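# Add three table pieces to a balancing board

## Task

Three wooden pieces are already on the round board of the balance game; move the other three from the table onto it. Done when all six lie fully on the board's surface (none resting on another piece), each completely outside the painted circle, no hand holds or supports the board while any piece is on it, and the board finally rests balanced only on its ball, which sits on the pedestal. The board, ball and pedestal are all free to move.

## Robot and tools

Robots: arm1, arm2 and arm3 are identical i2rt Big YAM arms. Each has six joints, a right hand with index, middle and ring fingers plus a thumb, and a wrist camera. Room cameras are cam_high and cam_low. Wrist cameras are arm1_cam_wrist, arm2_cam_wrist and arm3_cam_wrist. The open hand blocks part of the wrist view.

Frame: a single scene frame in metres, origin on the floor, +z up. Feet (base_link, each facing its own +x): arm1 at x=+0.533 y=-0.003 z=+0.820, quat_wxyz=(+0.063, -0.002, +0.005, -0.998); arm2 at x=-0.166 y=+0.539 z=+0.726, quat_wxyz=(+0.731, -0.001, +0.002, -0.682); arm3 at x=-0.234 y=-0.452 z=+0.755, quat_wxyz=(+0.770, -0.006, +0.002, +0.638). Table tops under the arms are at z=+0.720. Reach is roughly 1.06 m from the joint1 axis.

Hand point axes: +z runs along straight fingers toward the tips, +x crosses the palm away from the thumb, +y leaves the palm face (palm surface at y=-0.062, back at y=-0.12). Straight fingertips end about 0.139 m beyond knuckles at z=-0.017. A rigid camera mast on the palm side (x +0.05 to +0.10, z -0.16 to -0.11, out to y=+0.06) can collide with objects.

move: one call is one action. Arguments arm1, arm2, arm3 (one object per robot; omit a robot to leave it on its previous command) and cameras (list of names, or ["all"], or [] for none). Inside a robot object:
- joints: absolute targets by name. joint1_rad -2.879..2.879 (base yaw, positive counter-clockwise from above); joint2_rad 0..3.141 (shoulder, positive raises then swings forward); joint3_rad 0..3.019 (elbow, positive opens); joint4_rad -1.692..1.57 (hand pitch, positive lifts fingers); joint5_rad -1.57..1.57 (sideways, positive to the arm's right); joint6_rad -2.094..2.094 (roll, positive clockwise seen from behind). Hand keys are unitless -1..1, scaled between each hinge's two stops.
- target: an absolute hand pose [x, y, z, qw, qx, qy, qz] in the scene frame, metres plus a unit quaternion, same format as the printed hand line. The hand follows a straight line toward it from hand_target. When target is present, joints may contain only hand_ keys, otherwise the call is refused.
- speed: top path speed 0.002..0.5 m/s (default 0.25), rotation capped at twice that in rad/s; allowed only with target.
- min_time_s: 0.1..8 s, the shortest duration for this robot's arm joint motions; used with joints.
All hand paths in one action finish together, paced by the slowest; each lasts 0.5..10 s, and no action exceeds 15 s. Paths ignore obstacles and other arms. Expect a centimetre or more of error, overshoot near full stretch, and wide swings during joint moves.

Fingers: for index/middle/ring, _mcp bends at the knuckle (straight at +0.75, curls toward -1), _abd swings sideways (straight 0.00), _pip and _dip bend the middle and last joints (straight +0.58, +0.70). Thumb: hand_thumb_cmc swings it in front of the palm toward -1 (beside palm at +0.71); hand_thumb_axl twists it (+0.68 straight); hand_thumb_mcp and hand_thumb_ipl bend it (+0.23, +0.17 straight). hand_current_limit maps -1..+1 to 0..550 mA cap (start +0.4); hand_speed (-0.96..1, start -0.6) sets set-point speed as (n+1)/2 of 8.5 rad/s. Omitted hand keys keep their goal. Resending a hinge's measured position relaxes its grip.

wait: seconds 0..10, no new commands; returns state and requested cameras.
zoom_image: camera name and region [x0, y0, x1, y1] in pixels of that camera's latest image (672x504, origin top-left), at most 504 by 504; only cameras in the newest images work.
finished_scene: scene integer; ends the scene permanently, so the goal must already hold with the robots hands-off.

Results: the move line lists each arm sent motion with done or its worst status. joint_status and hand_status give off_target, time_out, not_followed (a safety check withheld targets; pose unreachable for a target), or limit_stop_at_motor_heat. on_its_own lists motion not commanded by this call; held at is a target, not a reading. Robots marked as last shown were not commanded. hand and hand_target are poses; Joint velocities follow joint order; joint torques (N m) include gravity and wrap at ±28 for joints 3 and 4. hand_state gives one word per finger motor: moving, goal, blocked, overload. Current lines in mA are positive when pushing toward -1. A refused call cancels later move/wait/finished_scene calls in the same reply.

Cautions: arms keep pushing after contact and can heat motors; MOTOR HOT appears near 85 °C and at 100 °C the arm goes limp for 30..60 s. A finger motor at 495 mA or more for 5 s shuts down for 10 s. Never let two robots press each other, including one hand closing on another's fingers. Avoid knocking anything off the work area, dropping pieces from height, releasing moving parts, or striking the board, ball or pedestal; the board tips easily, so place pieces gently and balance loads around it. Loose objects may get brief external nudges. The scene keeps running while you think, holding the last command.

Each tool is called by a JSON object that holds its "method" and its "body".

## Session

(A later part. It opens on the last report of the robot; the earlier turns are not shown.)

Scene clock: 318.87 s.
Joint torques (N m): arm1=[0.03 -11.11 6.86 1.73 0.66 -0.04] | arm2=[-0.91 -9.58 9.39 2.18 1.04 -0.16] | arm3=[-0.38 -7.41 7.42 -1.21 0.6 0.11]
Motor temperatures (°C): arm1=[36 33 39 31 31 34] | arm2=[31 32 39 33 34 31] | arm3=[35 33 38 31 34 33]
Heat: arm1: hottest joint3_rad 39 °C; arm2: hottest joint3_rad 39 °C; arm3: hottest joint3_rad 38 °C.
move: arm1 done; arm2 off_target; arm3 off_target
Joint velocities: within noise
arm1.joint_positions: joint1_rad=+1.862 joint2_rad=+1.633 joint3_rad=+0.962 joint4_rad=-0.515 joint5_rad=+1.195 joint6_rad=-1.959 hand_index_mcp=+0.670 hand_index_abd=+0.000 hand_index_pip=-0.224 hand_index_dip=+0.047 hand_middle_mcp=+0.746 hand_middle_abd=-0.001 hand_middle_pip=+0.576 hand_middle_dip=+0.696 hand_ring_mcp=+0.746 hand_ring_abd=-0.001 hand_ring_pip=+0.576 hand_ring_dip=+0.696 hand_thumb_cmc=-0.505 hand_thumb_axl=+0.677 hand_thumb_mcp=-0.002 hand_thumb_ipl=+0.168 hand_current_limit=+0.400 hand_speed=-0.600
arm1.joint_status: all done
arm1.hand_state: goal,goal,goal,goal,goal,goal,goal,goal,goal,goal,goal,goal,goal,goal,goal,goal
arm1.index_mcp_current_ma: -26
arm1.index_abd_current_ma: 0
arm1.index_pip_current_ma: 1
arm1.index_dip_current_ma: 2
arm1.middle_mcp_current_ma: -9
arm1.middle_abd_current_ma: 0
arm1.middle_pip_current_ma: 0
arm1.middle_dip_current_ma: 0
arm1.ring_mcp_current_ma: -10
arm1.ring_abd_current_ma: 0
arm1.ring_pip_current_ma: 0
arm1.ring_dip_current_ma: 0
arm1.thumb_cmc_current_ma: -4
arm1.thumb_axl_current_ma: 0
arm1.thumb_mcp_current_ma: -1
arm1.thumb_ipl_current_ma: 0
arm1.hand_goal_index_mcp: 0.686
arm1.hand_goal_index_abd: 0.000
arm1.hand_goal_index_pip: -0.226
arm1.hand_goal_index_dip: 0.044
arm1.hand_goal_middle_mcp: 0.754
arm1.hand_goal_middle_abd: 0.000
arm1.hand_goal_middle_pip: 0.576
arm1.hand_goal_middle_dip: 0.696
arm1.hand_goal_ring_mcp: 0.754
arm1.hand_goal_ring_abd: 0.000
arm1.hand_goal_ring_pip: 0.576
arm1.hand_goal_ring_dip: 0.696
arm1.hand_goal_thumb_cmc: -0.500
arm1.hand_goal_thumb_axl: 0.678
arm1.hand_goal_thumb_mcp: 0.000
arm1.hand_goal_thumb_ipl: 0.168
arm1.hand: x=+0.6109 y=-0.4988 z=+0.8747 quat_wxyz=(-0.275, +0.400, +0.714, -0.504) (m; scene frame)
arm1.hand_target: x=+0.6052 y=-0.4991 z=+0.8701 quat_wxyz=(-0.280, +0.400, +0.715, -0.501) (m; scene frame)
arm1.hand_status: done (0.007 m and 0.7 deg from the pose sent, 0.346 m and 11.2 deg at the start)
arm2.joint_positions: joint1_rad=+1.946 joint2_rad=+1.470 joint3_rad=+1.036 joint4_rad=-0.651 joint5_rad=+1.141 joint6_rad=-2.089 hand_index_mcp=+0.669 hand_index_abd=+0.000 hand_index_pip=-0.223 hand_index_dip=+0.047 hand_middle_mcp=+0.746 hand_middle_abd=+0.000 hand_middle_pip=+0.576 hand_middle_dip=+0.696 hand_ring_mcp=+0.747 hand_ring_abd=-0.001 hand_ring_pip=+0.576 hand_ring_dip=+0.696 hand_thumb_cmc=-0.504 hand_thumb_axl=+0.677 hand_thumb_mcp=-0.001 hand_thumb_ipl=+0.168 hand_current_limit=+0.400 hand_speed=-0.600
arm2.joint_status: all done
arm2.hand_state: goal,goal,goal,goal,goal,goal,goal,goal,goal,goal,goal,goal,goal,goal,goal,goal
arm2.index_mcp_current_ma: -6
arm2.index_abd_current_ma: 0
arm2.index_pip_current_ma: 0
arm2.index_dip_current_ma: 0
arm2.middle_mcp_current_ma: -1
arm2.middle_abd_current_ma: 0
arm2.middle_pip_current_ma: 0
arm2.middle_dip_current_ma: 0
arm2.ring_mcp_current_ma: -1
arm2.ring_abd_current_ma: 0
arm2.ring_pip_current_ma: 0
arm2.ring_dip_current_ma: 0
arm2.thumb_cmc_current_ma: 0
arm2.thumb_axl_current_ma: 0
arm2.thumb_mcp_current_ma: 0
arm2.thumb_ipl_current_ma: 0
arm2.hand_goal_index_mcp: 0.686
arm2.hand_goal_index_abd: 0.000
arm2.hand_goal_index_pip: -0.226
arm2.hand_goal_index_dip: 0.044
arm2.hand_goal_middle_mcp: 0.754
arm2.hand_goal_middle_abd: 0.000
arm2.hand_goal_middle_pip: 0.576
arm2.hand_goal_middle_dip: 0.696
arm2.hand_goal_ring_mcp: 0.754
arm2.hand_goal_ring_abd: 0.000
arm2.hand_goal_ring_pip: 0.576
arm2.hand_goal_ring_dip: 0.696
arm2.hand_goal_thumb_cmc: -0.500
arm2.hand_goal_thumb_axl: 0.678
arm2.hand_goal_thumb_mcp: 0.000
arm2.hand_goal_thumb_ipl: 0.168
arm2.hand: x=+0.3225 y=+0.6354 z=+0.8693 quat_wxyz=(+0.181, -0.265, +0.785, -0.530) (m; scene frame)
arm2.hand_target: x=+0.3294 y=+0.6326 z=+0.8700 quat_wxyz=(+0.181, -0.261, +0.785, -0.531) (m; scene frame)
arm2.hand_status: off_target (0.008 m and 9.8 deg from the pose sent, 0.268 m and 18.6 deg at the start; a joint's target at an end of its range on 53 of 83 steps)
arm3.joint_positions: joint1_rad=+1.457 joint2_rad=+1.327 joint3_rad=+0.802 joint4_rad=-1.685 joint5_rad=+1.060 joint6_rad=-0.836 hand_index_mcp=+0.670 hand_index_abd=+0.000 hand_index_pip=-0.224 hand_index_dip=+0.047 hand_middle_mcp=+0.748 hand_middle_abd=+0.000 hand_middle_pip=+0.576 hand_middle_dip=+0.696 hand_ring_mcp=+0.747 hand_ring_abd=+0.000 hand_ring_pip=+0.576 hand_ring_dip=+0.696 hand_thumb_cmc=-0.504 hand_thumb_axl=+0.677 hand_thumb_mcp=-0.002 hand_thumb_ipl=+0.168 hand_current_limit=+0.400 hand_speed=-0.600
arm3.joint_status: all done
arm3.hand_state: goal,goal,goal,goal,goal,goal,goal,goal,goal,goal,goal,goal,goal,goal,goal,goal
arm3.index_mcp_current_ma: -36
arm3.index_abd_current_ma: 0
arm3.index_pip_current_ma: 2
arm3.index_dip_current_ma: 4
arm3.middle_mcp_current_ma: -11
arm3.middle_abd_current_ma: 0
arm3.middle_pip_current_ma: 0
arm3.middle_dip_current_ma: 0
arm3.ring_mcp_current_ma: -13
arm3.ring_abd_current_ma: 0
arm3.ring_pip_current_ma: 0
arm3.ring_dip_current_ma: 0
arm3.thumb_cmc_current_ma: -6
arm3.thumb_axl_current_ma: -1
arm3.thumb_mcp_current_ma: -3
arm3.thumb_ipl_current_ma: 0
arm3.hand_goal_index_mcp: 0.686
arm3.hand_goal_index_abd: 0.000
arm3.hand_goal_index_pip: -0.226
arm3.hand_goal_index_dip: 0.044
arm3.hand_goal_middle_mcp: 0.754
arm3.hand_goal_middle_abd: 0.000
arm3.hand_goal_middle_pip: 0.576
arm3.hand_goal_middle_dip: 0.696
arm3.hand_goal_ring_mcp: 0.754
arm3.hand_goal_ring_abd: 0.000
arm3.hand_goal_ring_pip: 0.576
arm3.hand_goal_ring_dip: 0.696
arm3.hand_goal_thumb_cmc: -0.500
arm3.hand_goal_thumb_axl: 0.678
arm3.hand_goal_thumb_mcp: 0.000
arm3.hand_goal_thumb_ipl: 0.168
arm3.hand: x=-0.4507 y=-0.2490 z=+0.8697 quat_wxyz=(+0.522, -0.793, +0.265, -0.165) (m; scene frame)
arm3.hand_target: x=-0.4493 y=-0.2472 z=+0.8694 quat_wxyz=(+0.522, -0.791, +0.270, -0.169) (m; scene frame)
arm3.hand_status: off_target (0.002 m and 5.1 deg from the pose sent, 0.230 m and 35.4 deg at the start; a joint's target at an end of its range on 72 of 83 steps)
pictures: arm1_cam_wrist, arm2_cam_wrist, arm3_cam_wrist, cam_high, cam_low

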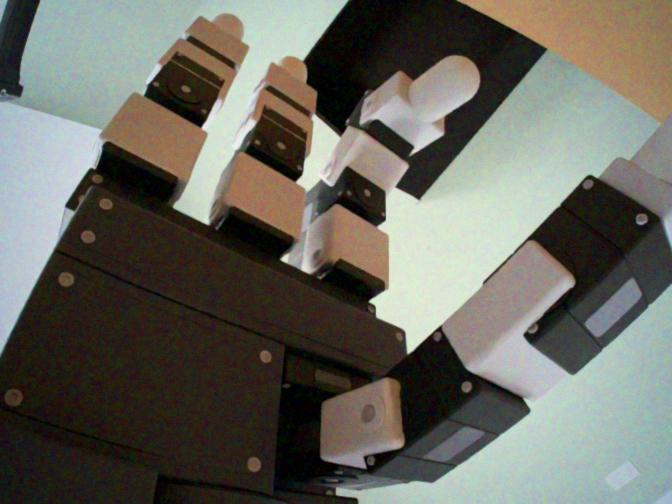

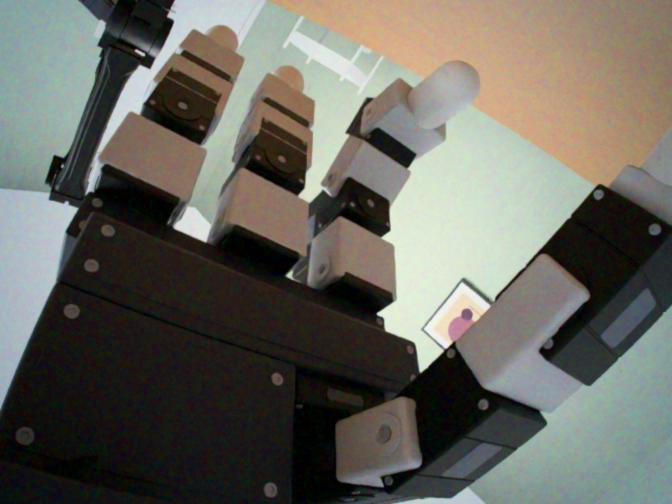

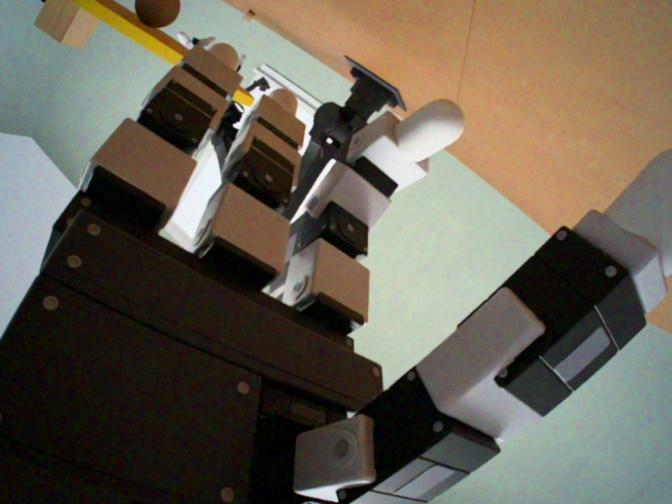

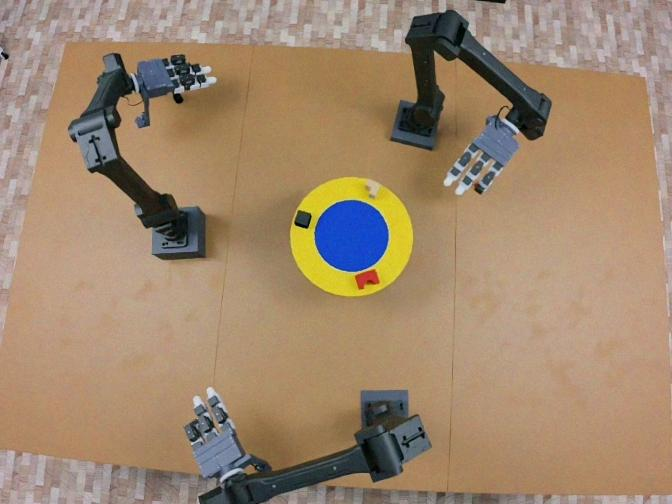

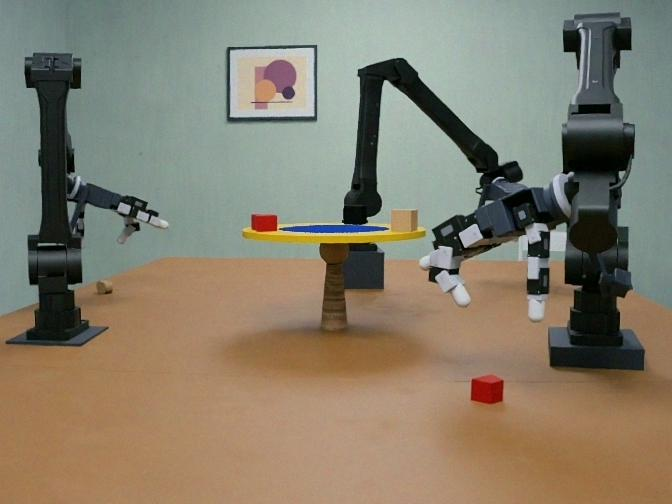

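{"method": "move", "body": {"arm1": {"target": [0.6002, -0.4995, 0.759, 0.2799, -0.3997, -0.7153, 0.5007], "speed": 0.12}, "arm2": {"target": [0.3300, 0.6320, 0.80, 0.1868, -0.2668, 0.7748, -0.5424], "speed": 0.12}, "arm3": {"target": [-0.4470, -0.2435, 0.760, 0.5390, -0.7700, 0.2802, -0.1962], "speed": 0.12}, "cameras": ["all"]}}

{"method": "zoom_image", "body": {"camera": "cam_high", "region": [430, 130, 550, 220]}}

{"method": "zoom_image", "body": {"camera": "cam_low", "region": [400, 230, 600, 430]}}

{"method": "zoom_image", "body": {"camera": "cam_high", "region": [120, 50, 240, 140]}}

{"method": "zoom_image", "body": {"camera": "cam_high", "region": [170, 380, 290, 470]}}

{"method": "zoom_image", "body": {"camera": "cam_low", "region": [60, 200, 180, 320]}}

{"method": "zoom_image", "body": {"camera": "cam_low", "region": [480, 200, 600, 300]}}

Scene clock: 380.63 s.
Joint torques (N m): arm1=[0.03 -12.04 5.09 1.87 0.68 -0.12] | arm2=[-0.21 -9.52 7.08 2.17 1.09 -0.13] | arm3=[-0.26 -9.29 4.57 -0.91 0.61 0.08]
Motor temperatures (°C): arm1=[36 34 37 31 31 34] | arm2=[31 33 41 33 34 31] | arm3=[35 33 35 31 34 32]
Heat: arm1: hottest joint3_rad 37 °C; arm2: hottest joint3_rad 41 °C; arm3: hottest joint1_rad 35 °C.
move: arm1 done; arm2 off_target; arm3 done
Joint velocities: within noise
arm1.joint_positions: joint1_rad=+1.852 joint2_rad=+1.865 joint3_rad=+0.891 joint4_rad=-0.182 joint5_rad=+1.190 joint6_rad=-1.984 hand_index_mcp=+0.670 hand_index_abd=+0.000 hand_index_pip=-0.224 hand_index_dip=+0.047 hand_middle_mcp=+0.746 hand_middle_abd=-0.001 hand_middle_pip=+0.576 hand_middle_dip=+0.696 hand_ring_mcp=+0.746 hand_ring_abd=-0.001 hand_ring_pip=+0.576 hand_ring_dip=+0.696 hand_thumb_cmc=-0.505 hand_thumb_axl=+0.677 hand_thumb_mcp=-0.002 hand_thumb_ipl=+0.168 hand_current_limit=+0.400 hand_speed=-0.600
arm1.joint_status: not commanded
arm1.hand_state: goal,goal,goal,goal,goal,goal,goal,goal,goal,goal,goal,goal,goal,goal,goal,goal
arm1.index_mcp_current_ma: -26
arm1.index_abd_current_ma: 0
arm1.index_pip_current_ma: 1
arm1.index_dip_current_ma: 2
arm1.middle_mcp_current_ma: -9
arm1.middle_abd_current_ma: 0
arm1.middle_pip_current_ma: 0
arm1.middle_dip_current_ma: 0
arm1.ring_mcp_current_ma: -10
arm1.ring_abd_current_ma: 0
arm1.ring_pip_current_ma: 0
arm1.ring_dip_current_ma: 0
arm1.thumb_cmc_current_ma: -4
arm1.thumb_axl_current_ma: 0
arm1.thumb_mcp_current_ma: -1
arm1.thumb_ipl_current_ma: 0
arm1.hand_goal_index_mcp: 0.686
arm1.hand_goal_index_abd: 0.000
arm1.hand_goal_index_pip: -0.226
arm1.hand_goal_index_dip: 0.044
arm1.hand_goal_middle_mcp: 0.754
arm1.hand_goal_middle_abd: 0.000
arm1.hand_goal_middle_pip: 0.576
arm1.hand_goal_middle_dip: 0.696
arm1.hand_goal_ring_mcp: 0.754
arm1.hand_goal_ring_abd: 0.000
arm1.hand_goal_ring_pip: 0.576
arm1.hand_goal_ring_dip: 0.696
arm1.hand_goal_thumb_cmc: -0.500
arm1.hand_goal_thumb_axl: 0.678
arm1.hand_goal_thumb_mcp: 0.000
arm1.hand_goal_thumb_ipl: 0.168
arm1.hand: x=+0.6070 y=-0.5015 z=+0.7665 quat_wxyz=(-0.272, +0.401, +0.713, -0.506) (m; scene frame)
arm1.hand_target: x=+0.6001 y=-0.4992 z=+0.7590 quat_wxyz=(-0.280, +0.400, +0.715, -0.500) (m; scene frame)
arm1.hand_status: done (0.010 m and 1.1 deg from the pose sent, 0.116 m and 0.7 deg at the start)
arm2.joint_positions: joint1_rad=+1.946 joint2_rad=+1.572 joint3_rad=+0.962 joint4_rad=-0.448 joint5_rad=+1.169 joint6_rad=-2.089 hand_index_mcp=+0.669 hand_index_abd=+0.000 hand_index_pip=-0.223 hand_index_dip=+0.047 hand_middle_mcp=+0.746 hand_middle_abd=+0.000 hand_middle_pip=+0.576 hand_middle_dip=+0.696 hand_ring_mcp=+0.747 hand_ring_abd=-0.001 hand_ring_pip=+0.576 hand_ring_dip=+0.696 hand_thumb_cmc=-0.504 hand_thumb_axl=+0.677 hand_thumb_mcp=-0.001 hand_thumb_ipl=+0.168 hand_current_limit=+0.400 hand_speed=-0.600
arm2.joint_status: not commanded
arm2.hand_state: goal,goal,goal,goal,goal,goal,goal,goal,goal,goal,goal,goal,goal,goal,goal,goal
arm2.index_mcp_current_ma: -6
arm2.index_abd_current_ma: 0
arm2.index_pip_current_ma: 0
arm2.index_dip_current_ma: 0
arm2.middle_mcp_current_ma: -1
arm2.middle_abd_current_ma: 0
arm2.middle_pip_current_ma: 0
arm2.middle_dip_current_ma: 0
arm2.ring_mcp_current_ma: -1
arm2.ring_abd_current_ma: 0
arm2.ring_pip_current_ma: 0
arm2.ring_dip_current_ma: 0
arm2.thumb_cmc_current_ma: 0
arm2.thumb_axl_current_ma: 0
arm2.thumb_mcp_current_ma: 0
arm2.thumb_ipl_current_ma: 0
arm2.hand_goal_index_mcp: 0.686
arm2.hand_goal_index_abd: 0.000
arm2.hand_goal_index_pip: -0.226
arm2.hand_goal_index_dip: 0.044
arm2.hand_goal_middle_mcp: 0.754
arm2.hand_goal_middle_abd: 0.000
arm2.hand_goal_middle_pip: 0.576
arm2.hand_goal_middle_dip: 0.696
arm2.hand_goal_ring_mcp: 0.754
arm2.hand_goal_ring_abd: 0.000
arm2.hand_goal_ring_pip: 0.576
arm2.hand_goal_ring_dip: 0.696
arm2.hand_goal_thumb_cmc: -0.500
arm2.hand_goal_thumb_axl: 0.678
arm2.hand_goal_thumb_mcp: 0.000
arm2.hand_goal_thumb_ipl: 0.168
arm2.hand: x=+0.3324 y=+0.6358 z=+0.8117 quat_wxyz=(+0.190, -0.251, +0.781, -0.539) (m; scene frame)
arm2.hand_target: x=+0.3296 y=+0.6324 z=+0.8003 quat_wxyz=(+0.180, -0.258, +0.779, -0.542) (m; scene frame)
arm2.hand_status: off_target (0.013 m and 2.0 deg from the pose sent, 0.070 m and 2.0 deg at the start; a joint's target at an end of its range on 52 of 53 steps)
arm3.joint_positions: joint1_rad=+1.457 joint2_rad=+1.642 joint3_rad=+0.723 joint4_rad=-1.466 joint5_rad=+1.059 joint6_rad=-0.687 hand_index_mcp=+0.670 hand_index_abd=+0.000 hand_index_pip=-0.224 hand_index_dip=+0.047 hand_middle_mcp=+0.747 hand_middle_abd=+0.000 hand_middle_pip=+0.576 hand_middle_dip=+0.696 hand_ring_mcp=+0.746 hand_ring_abd=+0.000 hand_ring_pip=+0.576 hand_ring_dip=+0.696 hand_thumb_cmc=-0.504 hand_thumb_axl=+0.677 hand_thumb_mcp=-0.002 hand_thumb_ipl=+0.168 hand_current_limit=+0.400 hand_speed=-0.600
arm3.joint_status: not commanded
arm3.hand_state: goal,goal,goal,goal,goal,goal,goal,goal,goal,goal,goal,goal,goal,goal,goal,goal
arm3.index_mcp_current_ma: -36
arm3.index_abd_current_ma: 0
arm3.index_pip_current_ma: 2
arm3.index_dip_current_ma: 4
arm3.middle_mcp_current_ma: -11
arm3.middle_abd_current_ma: 0
arm3.middle_pip_current_ma: 0
arm3.middle_dip_current_ma: 0
arm3.ring_mcp_current_ma: -13
arm3.ring_abd_current_ma: 0
arm3.ring_pip_current_ma: 0
arm3.ring_dip_current_ma: 0
arm3.thumb_cmc_current_ma: -6
arm3.thumb_axl_current_ma: -1
arm3.thumb_mcp_current_ma: -3
arm3.thumb_ipl_current_ma: 0
arm3.hand_goal_index_mcp: 0.686
arm3.hand_goal_index_abd: 0.000
arm3.hand_goal_index_pip: -0.226
arm3.hand_goal_index_dip: 0.044
arm3.hand_goal_middle_mcp: 0.754
arm3.hand_goal_middle_abd: 0.000
arm3.hand_goal_middle_pip: 0.576
arm3.hand_goal_middle_dip: 0.696
arm3.hand_goal_ring_mcp: 0.754
arm3.hand_goal_ring_abd: 0.000
arm3.hand_goal_ring_pip: 0.576
arm3.hand_goal_ring_dip: 0.696
arm3.hand_goal_thumb_cmc: -0.500
arm3.hand_goal_thumb_axl: 0.678
arm3.hand_goal_thumb_mcp: 0.000
arm3.hand_goal_thumb_ipl: 0.168
arm3.hand: x=-0.4468 y=-0.2456 z=+0.7624 quat_wxyz=(+0.538, -0.772, +0.274, -0.197) (m; scene frame)
arm3.hand_target: x=-0.4470 y=-0.2435 z=+0.7601 quat_wxyz=(+0.539, -0.770, +0.280, -0.196) (m; scene frame)
arm3.hand_status: done (0.003 m and 0.7 deg from the pose sent, 0.110 m and 5.1 deg at the start)
pictures: arm1_cam_wrist, arm2_cam_wrist, arm3_cam_wrist, cam_high, cam_low

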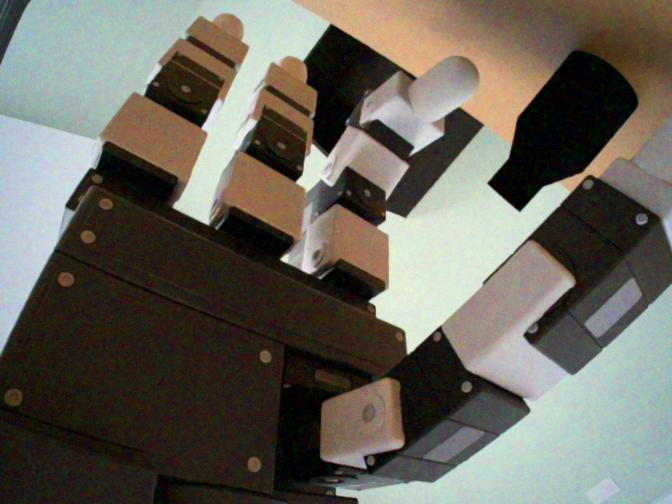

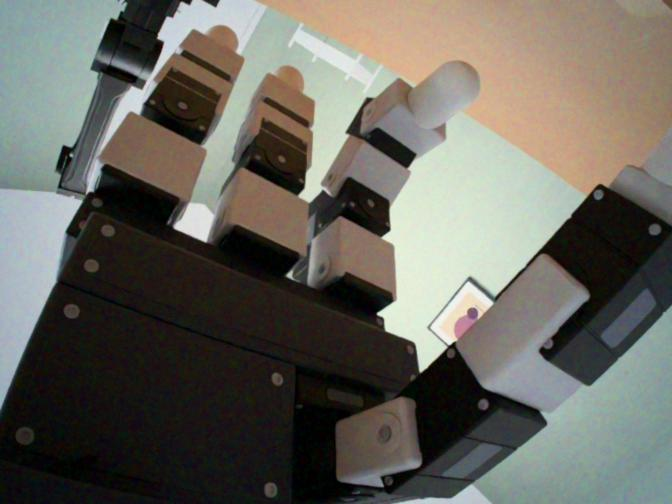

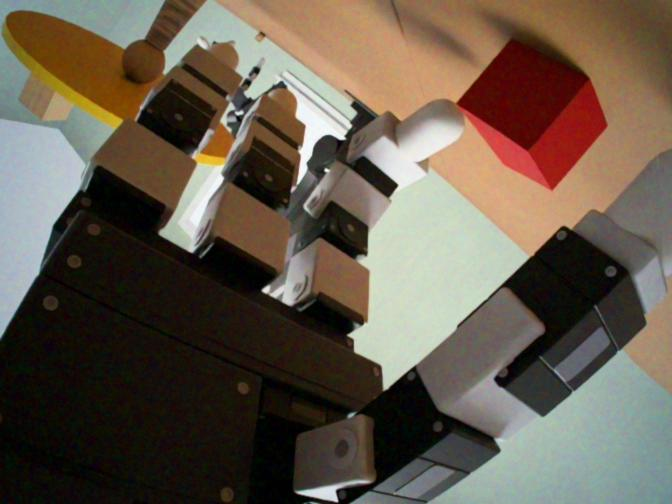

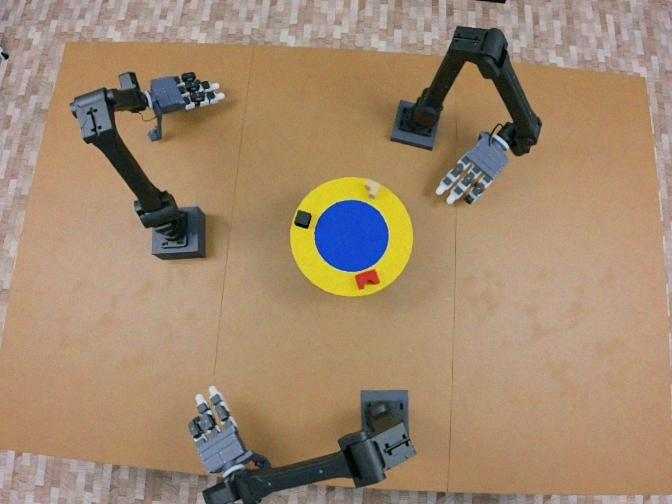

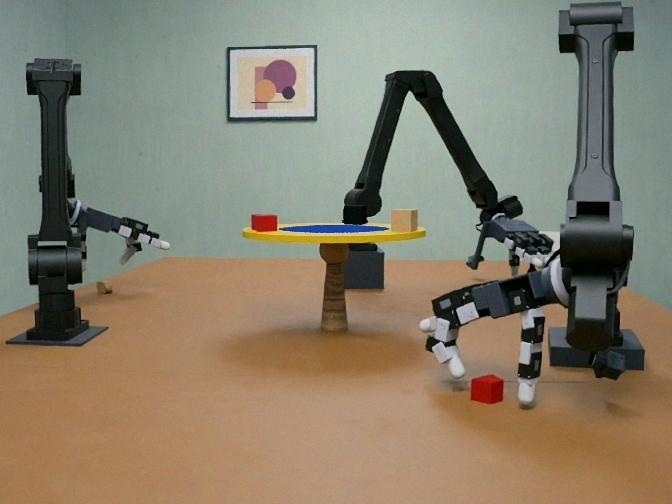

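Scaled by 4.200 from the camera's 672x504 image, which has a finer 960x720 frame.

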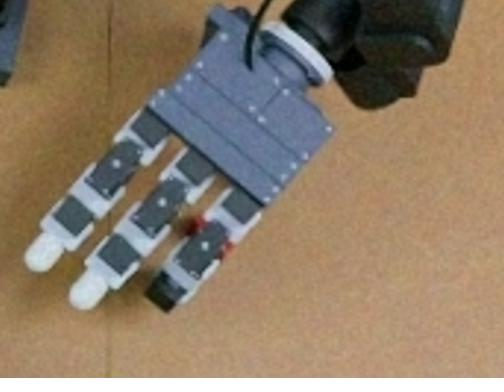

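Scaled by 2.520 from the camera's 672x504 image, which has a finer 960x720 frame.

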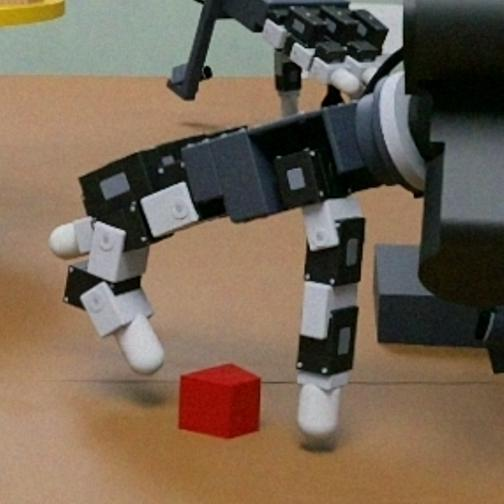

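Scaled by 4.200 from the camera's 672x504 image, which has a finer 960x720 frame.

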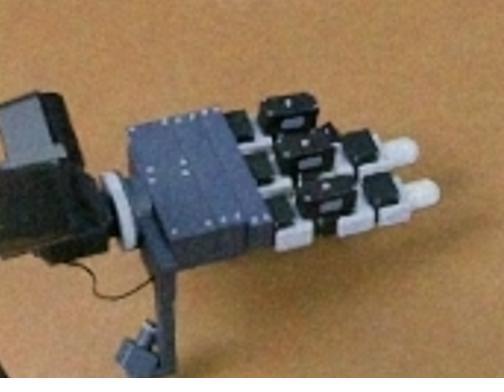

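Scaled by 4.200 from the camera's 672x504 image, which has a finer 960x720 frame.

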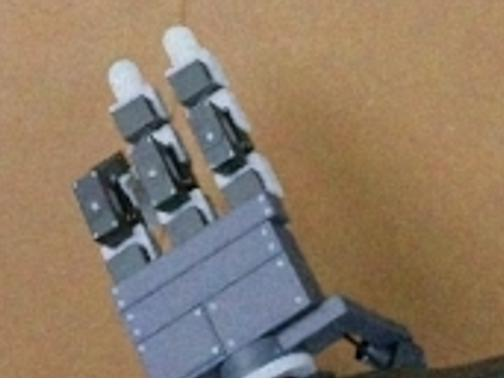

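Scaled by 4.200 from the camera's 672x504 image, which has a finer 960x720 frame.

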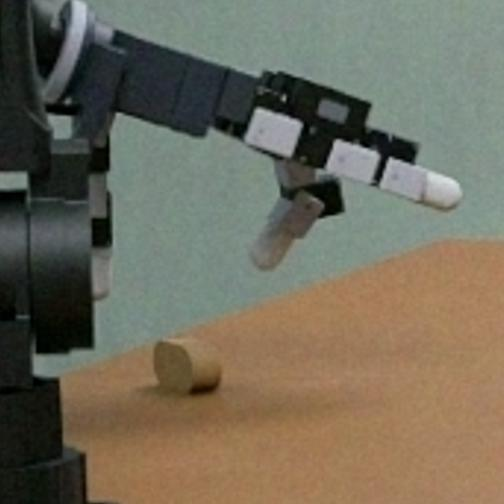

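Scaled by 4.200 from the camera's 672x504 image, which has a finer 960x720 frame.

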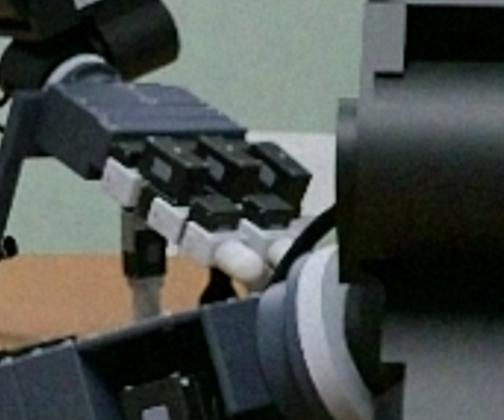

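{"method": "zoom_image", "body": {"camera": "arm1_cam_wrist", "region": [392, 20, 672, 260]}}

{"method": "zoom_image", "body": {"camera": "arm3_cam_wrist", "region": [372, 20, 672, 260]}}

Scaled by 1.800 from the camera's 672x504 image, which has a finer 960x720 frame.

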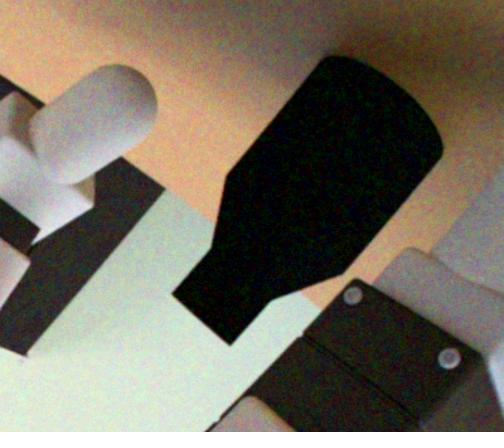

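Scaled by 1.680 from the camera's 672x504 image, which has a finer 960x720 frame.

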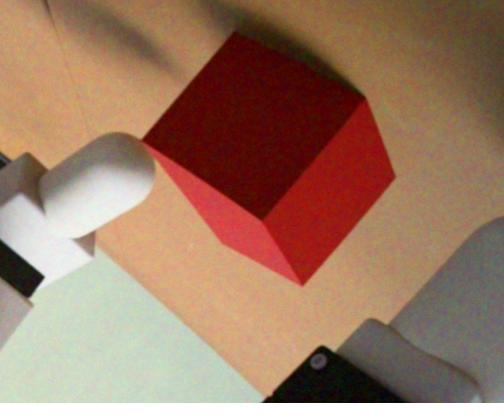

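{"method": "move", "body": {"arm1": {"target": [0.6160, -0.5130, 0.756, 0.2799, -0.3997, -0.7153, 0.5007], "speed": 0.1}, "arm2": {"target": [0.3230, 0.6310, 0.752, 0.1868, -0.2668, 0.7748, -0.5424], "speed": 0.1}, "arm3": {"joints": {"hand_index_mcp": 0.37, "hand_thumb_mcp": -0.337}}, "cameras": ["all"]}}

{"method": "zoom_image", "body": {"camera": "arm1_cam_wrist", "region": [392, 20, 672, 260]}}

{"method": "zoom_image", "body": {"camera": "arm2_cam_wrist", "region": [392, 20, 672, 260]}}

{"method": "zoom_image", "body": {"camera": "arm3_cam_wrist", "region": [372, 20, 672, 260]}}

{"method": "zoom_image", "body": {"camera": "cam_low", "region": [60, 200, 180, 320]}}

Scene clock: 483.37 s.
Joint torques (N m): arm1=[1.49 -10.75 8.1 1.03 0.74 0.22] | arm2=[-0.09 -10.11 6.32 2.17 1.06 -0.19] | arm3=[-0.21 -9.29 4.59 -0.9 0.59 0.07]
Motor temperatures (°C): arm1=[35 34 35 31 32 34] | arm2=[31 34 38 33 35 30] | arm3=[35 34 34 31 34 32]
Heat: arm1: hottest joint1_rad 35 °C; arm2: hottest joint3_rad 38 °C; arm3: hottest joint1_rad 35 °C.
move: arm1 off_target; arm2 done; arm3 off_target
Joint velocities: within noise
arm1.joint_positions: joint1_rad=+1.852 joint2_rad=+1.883 joint3_rad=+0.917 joint4_rad=-0.234 joint5_rad=+1.196 joint6_rad=-1.966 hand_index_mcp=+0.670 hand_index_abd=+0.000 hand_index_pip=-0.224 hand_index_dip=+0.047 hand_middle_mcp=+0.746 hand_middle_abd=-0.001 hand_middle_pip=+0.576 hand_middle_dip=+0.696 hand_ring_mcp=+0.745 hand_ring_abd=-0.001 hand_ring_pip=+0.576 hand_ring_dip=+0.696 hand_thumb_cmc=-0.524 hand_thumb_axl=+0.674 hand_thumb_mcp=+0.005 hand_thumb_ipl=+0.169 hand_current_limit=+0.400 hand_speed=-0.600
arm1.joint_status: not commanded
arm1.hand_state: goal,goal,goal,goal,goal,goal,goal,goal,goal,goal,goal,goal,blocked,goal,goal,goal
arm1.index_mcp_current_ma: -26
arm1.index_abd_current_ma: 0
arm1.index_pip_current_ma: 1
arm1.index_dip_current_ma: 2
arm1.middle_mcp_current_ma: -10
arm1.middle_abd_current_ma: 0
arm1.middle_pip_current_ma: 0
arm1.middle_dip_current_ma: 0
arm1.ring_mcp_current_ma: -11
arm1.ring_abd_current_ma: 0
arm1.ring_pip_current_ma: 0
arm1.ring_dip_current_ma: 0
arm1.thumb_cmc_current_ma: -41
arm1.thumb_axl_current_ma: -4
arm1.thumb_mcp_current_ma: 6
arm1.thumb_ipl_current_ma: 1
arm1.hand_goal_index_mcp: 0.686
arm1.hand_goal_index_abd: 0.000
arm1.hand_goal_index_pip: -0.226
arm1.hand_goal_index_dip: 0.044
arm1.hand_goal_middle_mcp: 0.754
arm1.hand_goal_middle_abd: 0.000
arm1.hand_goal_middle_pip: 0.576
arm1.hand_goal_middle_dip: 0.696
arm1.hand_goal_ring_mcp: 0.754
arm1.hand_goal_ring_abd: 0.000
arm1.hand_goal_ring_pip: 0.576
arm1.hand_goal_ring_dip: 0.696
arm1.hand_goal_thumb_cmc: -0.500
arm1.hand_goal_thumb_axl: 0.678
arm1.hand_goal_thumb_mcp: 0.000
arm1.hand_goal_thumb_ipl: 0.168
arm1.hand: x=+0.6067 y=-0.5026 z=+0.7628 quat_wxyz=(-0.284, +0.398, +0.716, -0.499) (m; scene frame)
arm1.hand_target: x=+0.6159 y=-0.5125 z=+0.7562 quat_wxyz=(-0.279, +0.399, +0.715, -0.501) (m; scene frame)
arm1.hand_status: off_target (0.016 m and 0.6 deg from the pose sent, 0.018 m and 1.1 deg at the start)
arm2.joint_positions: joint1_rad=+1.946 joint2_rad=+1.650 joint3_rad=+0.893 joint4_rad=-0.305 joint5_rad=+1.170 joint6_rad=-2.090 hand_index_mcp=+0.669 hand_index_abd=+0.000 hand_index_pip=-0.223 hand_index_dip=+0.047 hand_middle_mcp=+0.746 hand_middle_abd=+0.000 hand_middle_pip=+0.576 hand_middle_dip=+0.696 hand_ring_mcp=+0.747 hand_ring_abd=-0.001 hand_ring_pip=+0.576 hand_ring_dip=+0.696 hand_thumb_cmc=-0.504 hand_thumb_axl=+0.677 hand_thumb_mcp=-0.001 hand_thumb_ipl=+0.168 hand_current_limit=+0.400 hand_speed=-0.600
arm2.joint_status: not commanded
arm2.hand_state: goal,goal,goal,goal,goal,goal,goal,goal,goal,goal,goal,goal,goal,goal,goal,goal
arm2.index_mcp_current_ma: -6
arm2.index_abd_current_ma: 0
arm2.index_pip_current_ma: 0
arm2.index_dip_current_ma: 0
arm2.middle_mcp_current_ma: -1
arm2.middle_abd_current_ma: 0
arm2.middle_pip_current_ma: 0
arm2.middle_dip_current_ma: 0
arm2.ring_mcp_current_ma: -1
arm2.ring_abd_current_ma: 0
arm2.ring_pip_current_ma: 0
arm2.ring_dip_current_ma: 0
arm2.thumb_cmc_current_ma: 0
arm2.thumb_axl_current_ma: 0
arm2.thumb_mcp_current_ma: 0
arm2.thumb_ipl_current_ma: 0
arm2.hand_goal_index_mcp: 0.686
arm2.hand_goal_index_abd: 0.000
arm2.hand_goal_index_pip: -0.226
arm2.hand_goal_index_dip: 0.044
arm2.hand_goal_middle_mcp: 0.754
arm2.hand_goal_middle_abd: 0.000
arm2.hand_goal_middle_pip: 0.576
arm2.hand_goal_middle_dip: 0.696
arm2.hand_goal_ring_mcp: 0.754
arm2.hand_goal_ring_abd: 0.000
arm2.hand_goal_ring_pip: 0.576
arm2.hand_goal_ring_dip: 0.696
arm2.hand_goal_thumb_cmc: -0.500
arm2.hand_goal_thumb_axl: 0.678
arm2.hand_goal_thumb_mcp: 0.000
arm2.hand_goal_thumb_ipl: 0.168
arm2.hand: x=+0.3261 y=+0.6328 z=+0.7616 quat_wxyz=(+0.188, -0.252, +0.781, -0.540) (m; scene frame)
arm2.hand_target: x=+0.3227 y=+0.6313 z=+0.7521 quat_wxyz=(+0.181, -0.259, +0.778, -0.542) (m; scene frame)
arm2.hand_status: done (0.010 m and 1.8 deg from the pose sent, 0.061 m and 2.0 deg at the start; a joint's target at an end of its range on 36 of 37 steps)
arm3.joint_positions: joint1_rad=+1.457 joint2_rad=+1.642 joint3_rad=+0.723 joint4_rad=-1.466 joint5_rad=+1.060 joint6_rad=-0.685 hand_index_mcp=+0.421 hand_index_abd=+0.000 hand_index_pip=-0.210 hand_index_dip=+0.047 hand_middle_mcp=+0.747 hand_middle_abd=+0.000 hand_middle_pip=+0.576 hand_middle_dip=+0.696 hand_ring_mcp=+0.746 hand_ring_abd=+0.000 hand_ring_pip=+0.576 hand_ring_dip=+0.696 hand_thumb_cmc=-0.506 hand_thumb_axl=+0.675 hand_thumb_mcp=-0.224 hand_thumb_ipl=+0.188 hand_current_limit=+0.400 hand_speed=-0.600
arm3.joint_status: hand_index_mcp off_target (ended at +0.421, target +0.370); hand_thumb_mcp off_target (ended at -0.224, target -0.337)
arm3.hand_state: blocked,goal,goal,goal,goal,goal,goal,goal,goal,goal,goal,goal,goal,goal,blocked,goal
arm3.index_mcp_current_ma: 156
arm3.index_abd_current_ma: 0
arm3.index_pip_current_ma: 32
arm3.index_dip_current_ma: 4
arm3.middle_mcp_current_ma: -11
arm3.middle_abd_current_ma: 0
arm3.middle_pip_current_ma: 0
arm3.middle_dip_current_ma: 0
arm3.ring_mcp_current_ma: -13
arm3.ring_abd_current_ma: 0
arm3.ring_pip_current_ma: 0
arm3.ring_dip_current_ma: 0
arm3.thumb_cmc_current_ma: -10
arm3.thumb_axl_current_ma: -4
arm3.thumb_mcp_current_ma: 385
arm3.thumb_ipl_current_ma: 62
arm3.hand_goal_index_mcp: 0.370
arm3.hand_goal_index_abd: 0.000
arm3.hand_goal_index_pip: -0.226
arm3.hand_goal_index_dip: 0.044
arm3.hand_goal_middle_mcp: 0.754
arm3.hand_goal_middle_abd: 0.000
arm3.hand_goal_middle_pip: 0.576
arm3.hand_goal_middle_dip: 0.696
arm3.hand_goal_ring_mcp: 0.754
arm3.hand_goal_ring_abd: 0.000
arm3.hand_goal_ring_pip: 0.576
arm3.hand_goal_ring_dip: 0.696
arm3.hand_goal_thumb_cmc: -0.500
arm3.hand_goal_thumb_axl: 0.678
arm3.hand_goal_thumb_mcp: -0.336
arm3.hand_goal_thumb_ipl: 0.168
arm3.hand: x=-0.4470 y=-0.2454 z=+0.7624 quat_wxyz=(+0.539, -0.772, +0.275, -0.197) (m; scene frame)
arm3.hand_target: x=-0.4470 y=-0.2435 z=+0.7601 quat_wxyz=(+0.539, -0.770, +0.280, -0.196) (m; scene frame)
arm3.hand_status: not commanded
pictures: arm1_cam_wrist, arm2_cam_wrist, arm3_cam_wrist, cam_high, cam_low

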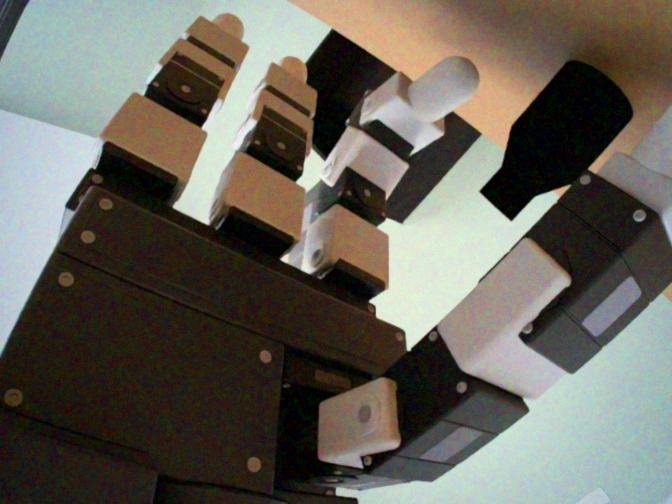

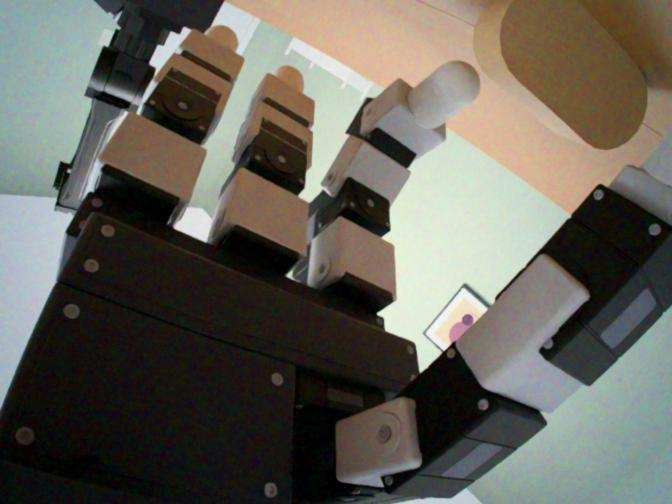

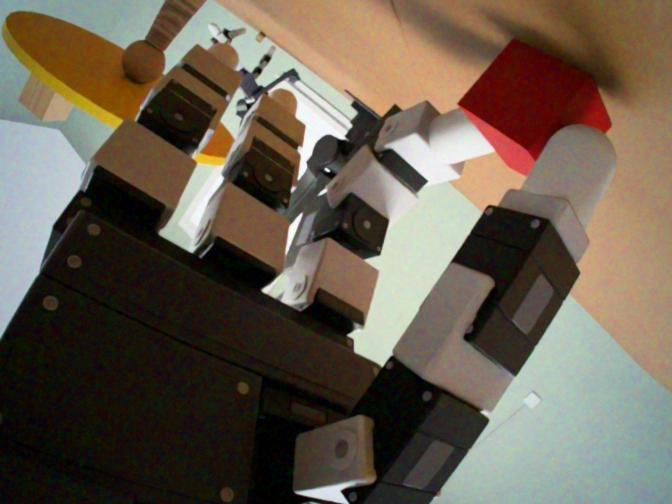

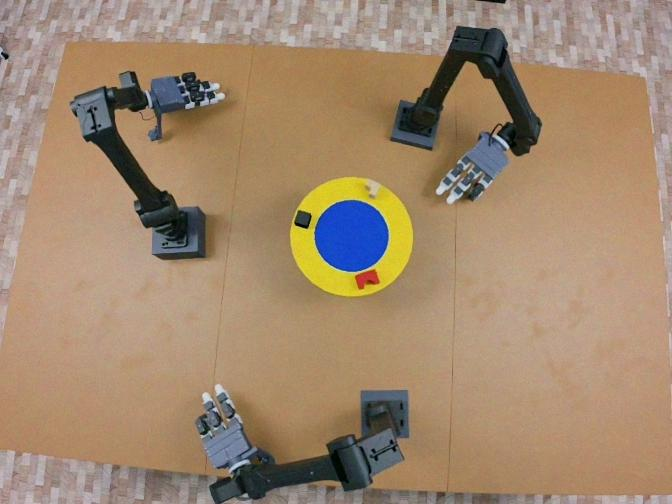

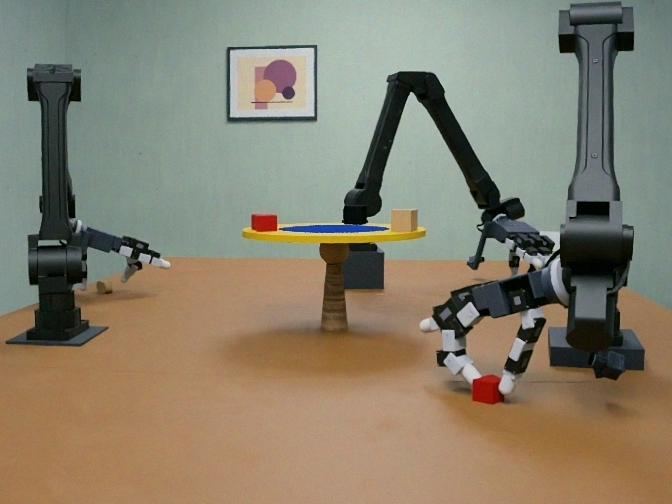

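Scaled by 1.800 from the camera's 672x504 image, which has a finer 960x720 frame.

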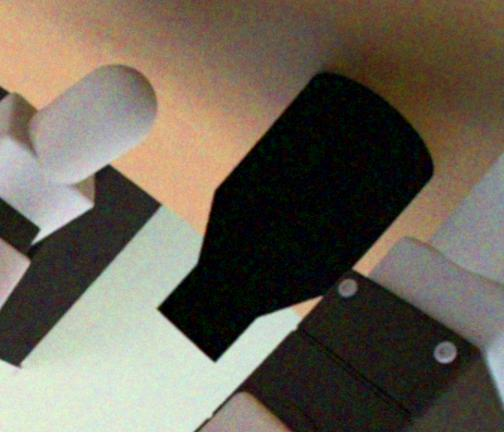

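Scaled by 1.800 from the camera's 672x504 image, which has a finer 960x720 frame.

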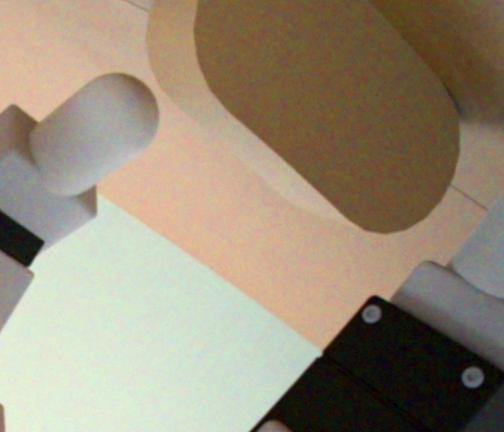

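Scaled by 1.680 from the camera's 672x504 image, which has a finer 960x720 frame.

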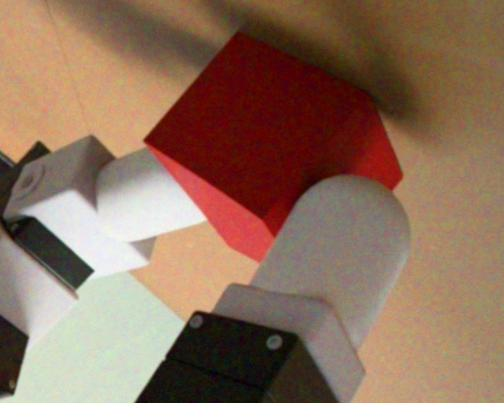

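Scaled by 4.200 from the camera's 672x504 image, which has a finer 960x720 frame.

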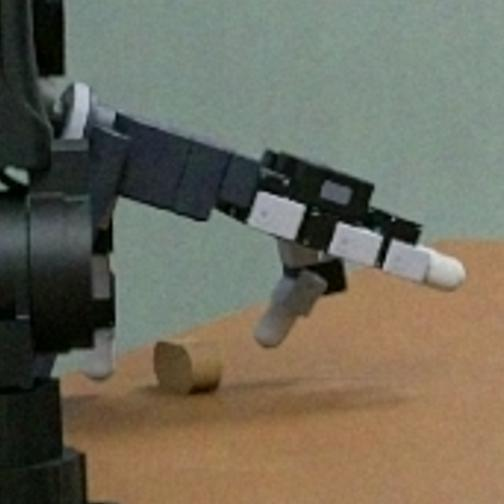

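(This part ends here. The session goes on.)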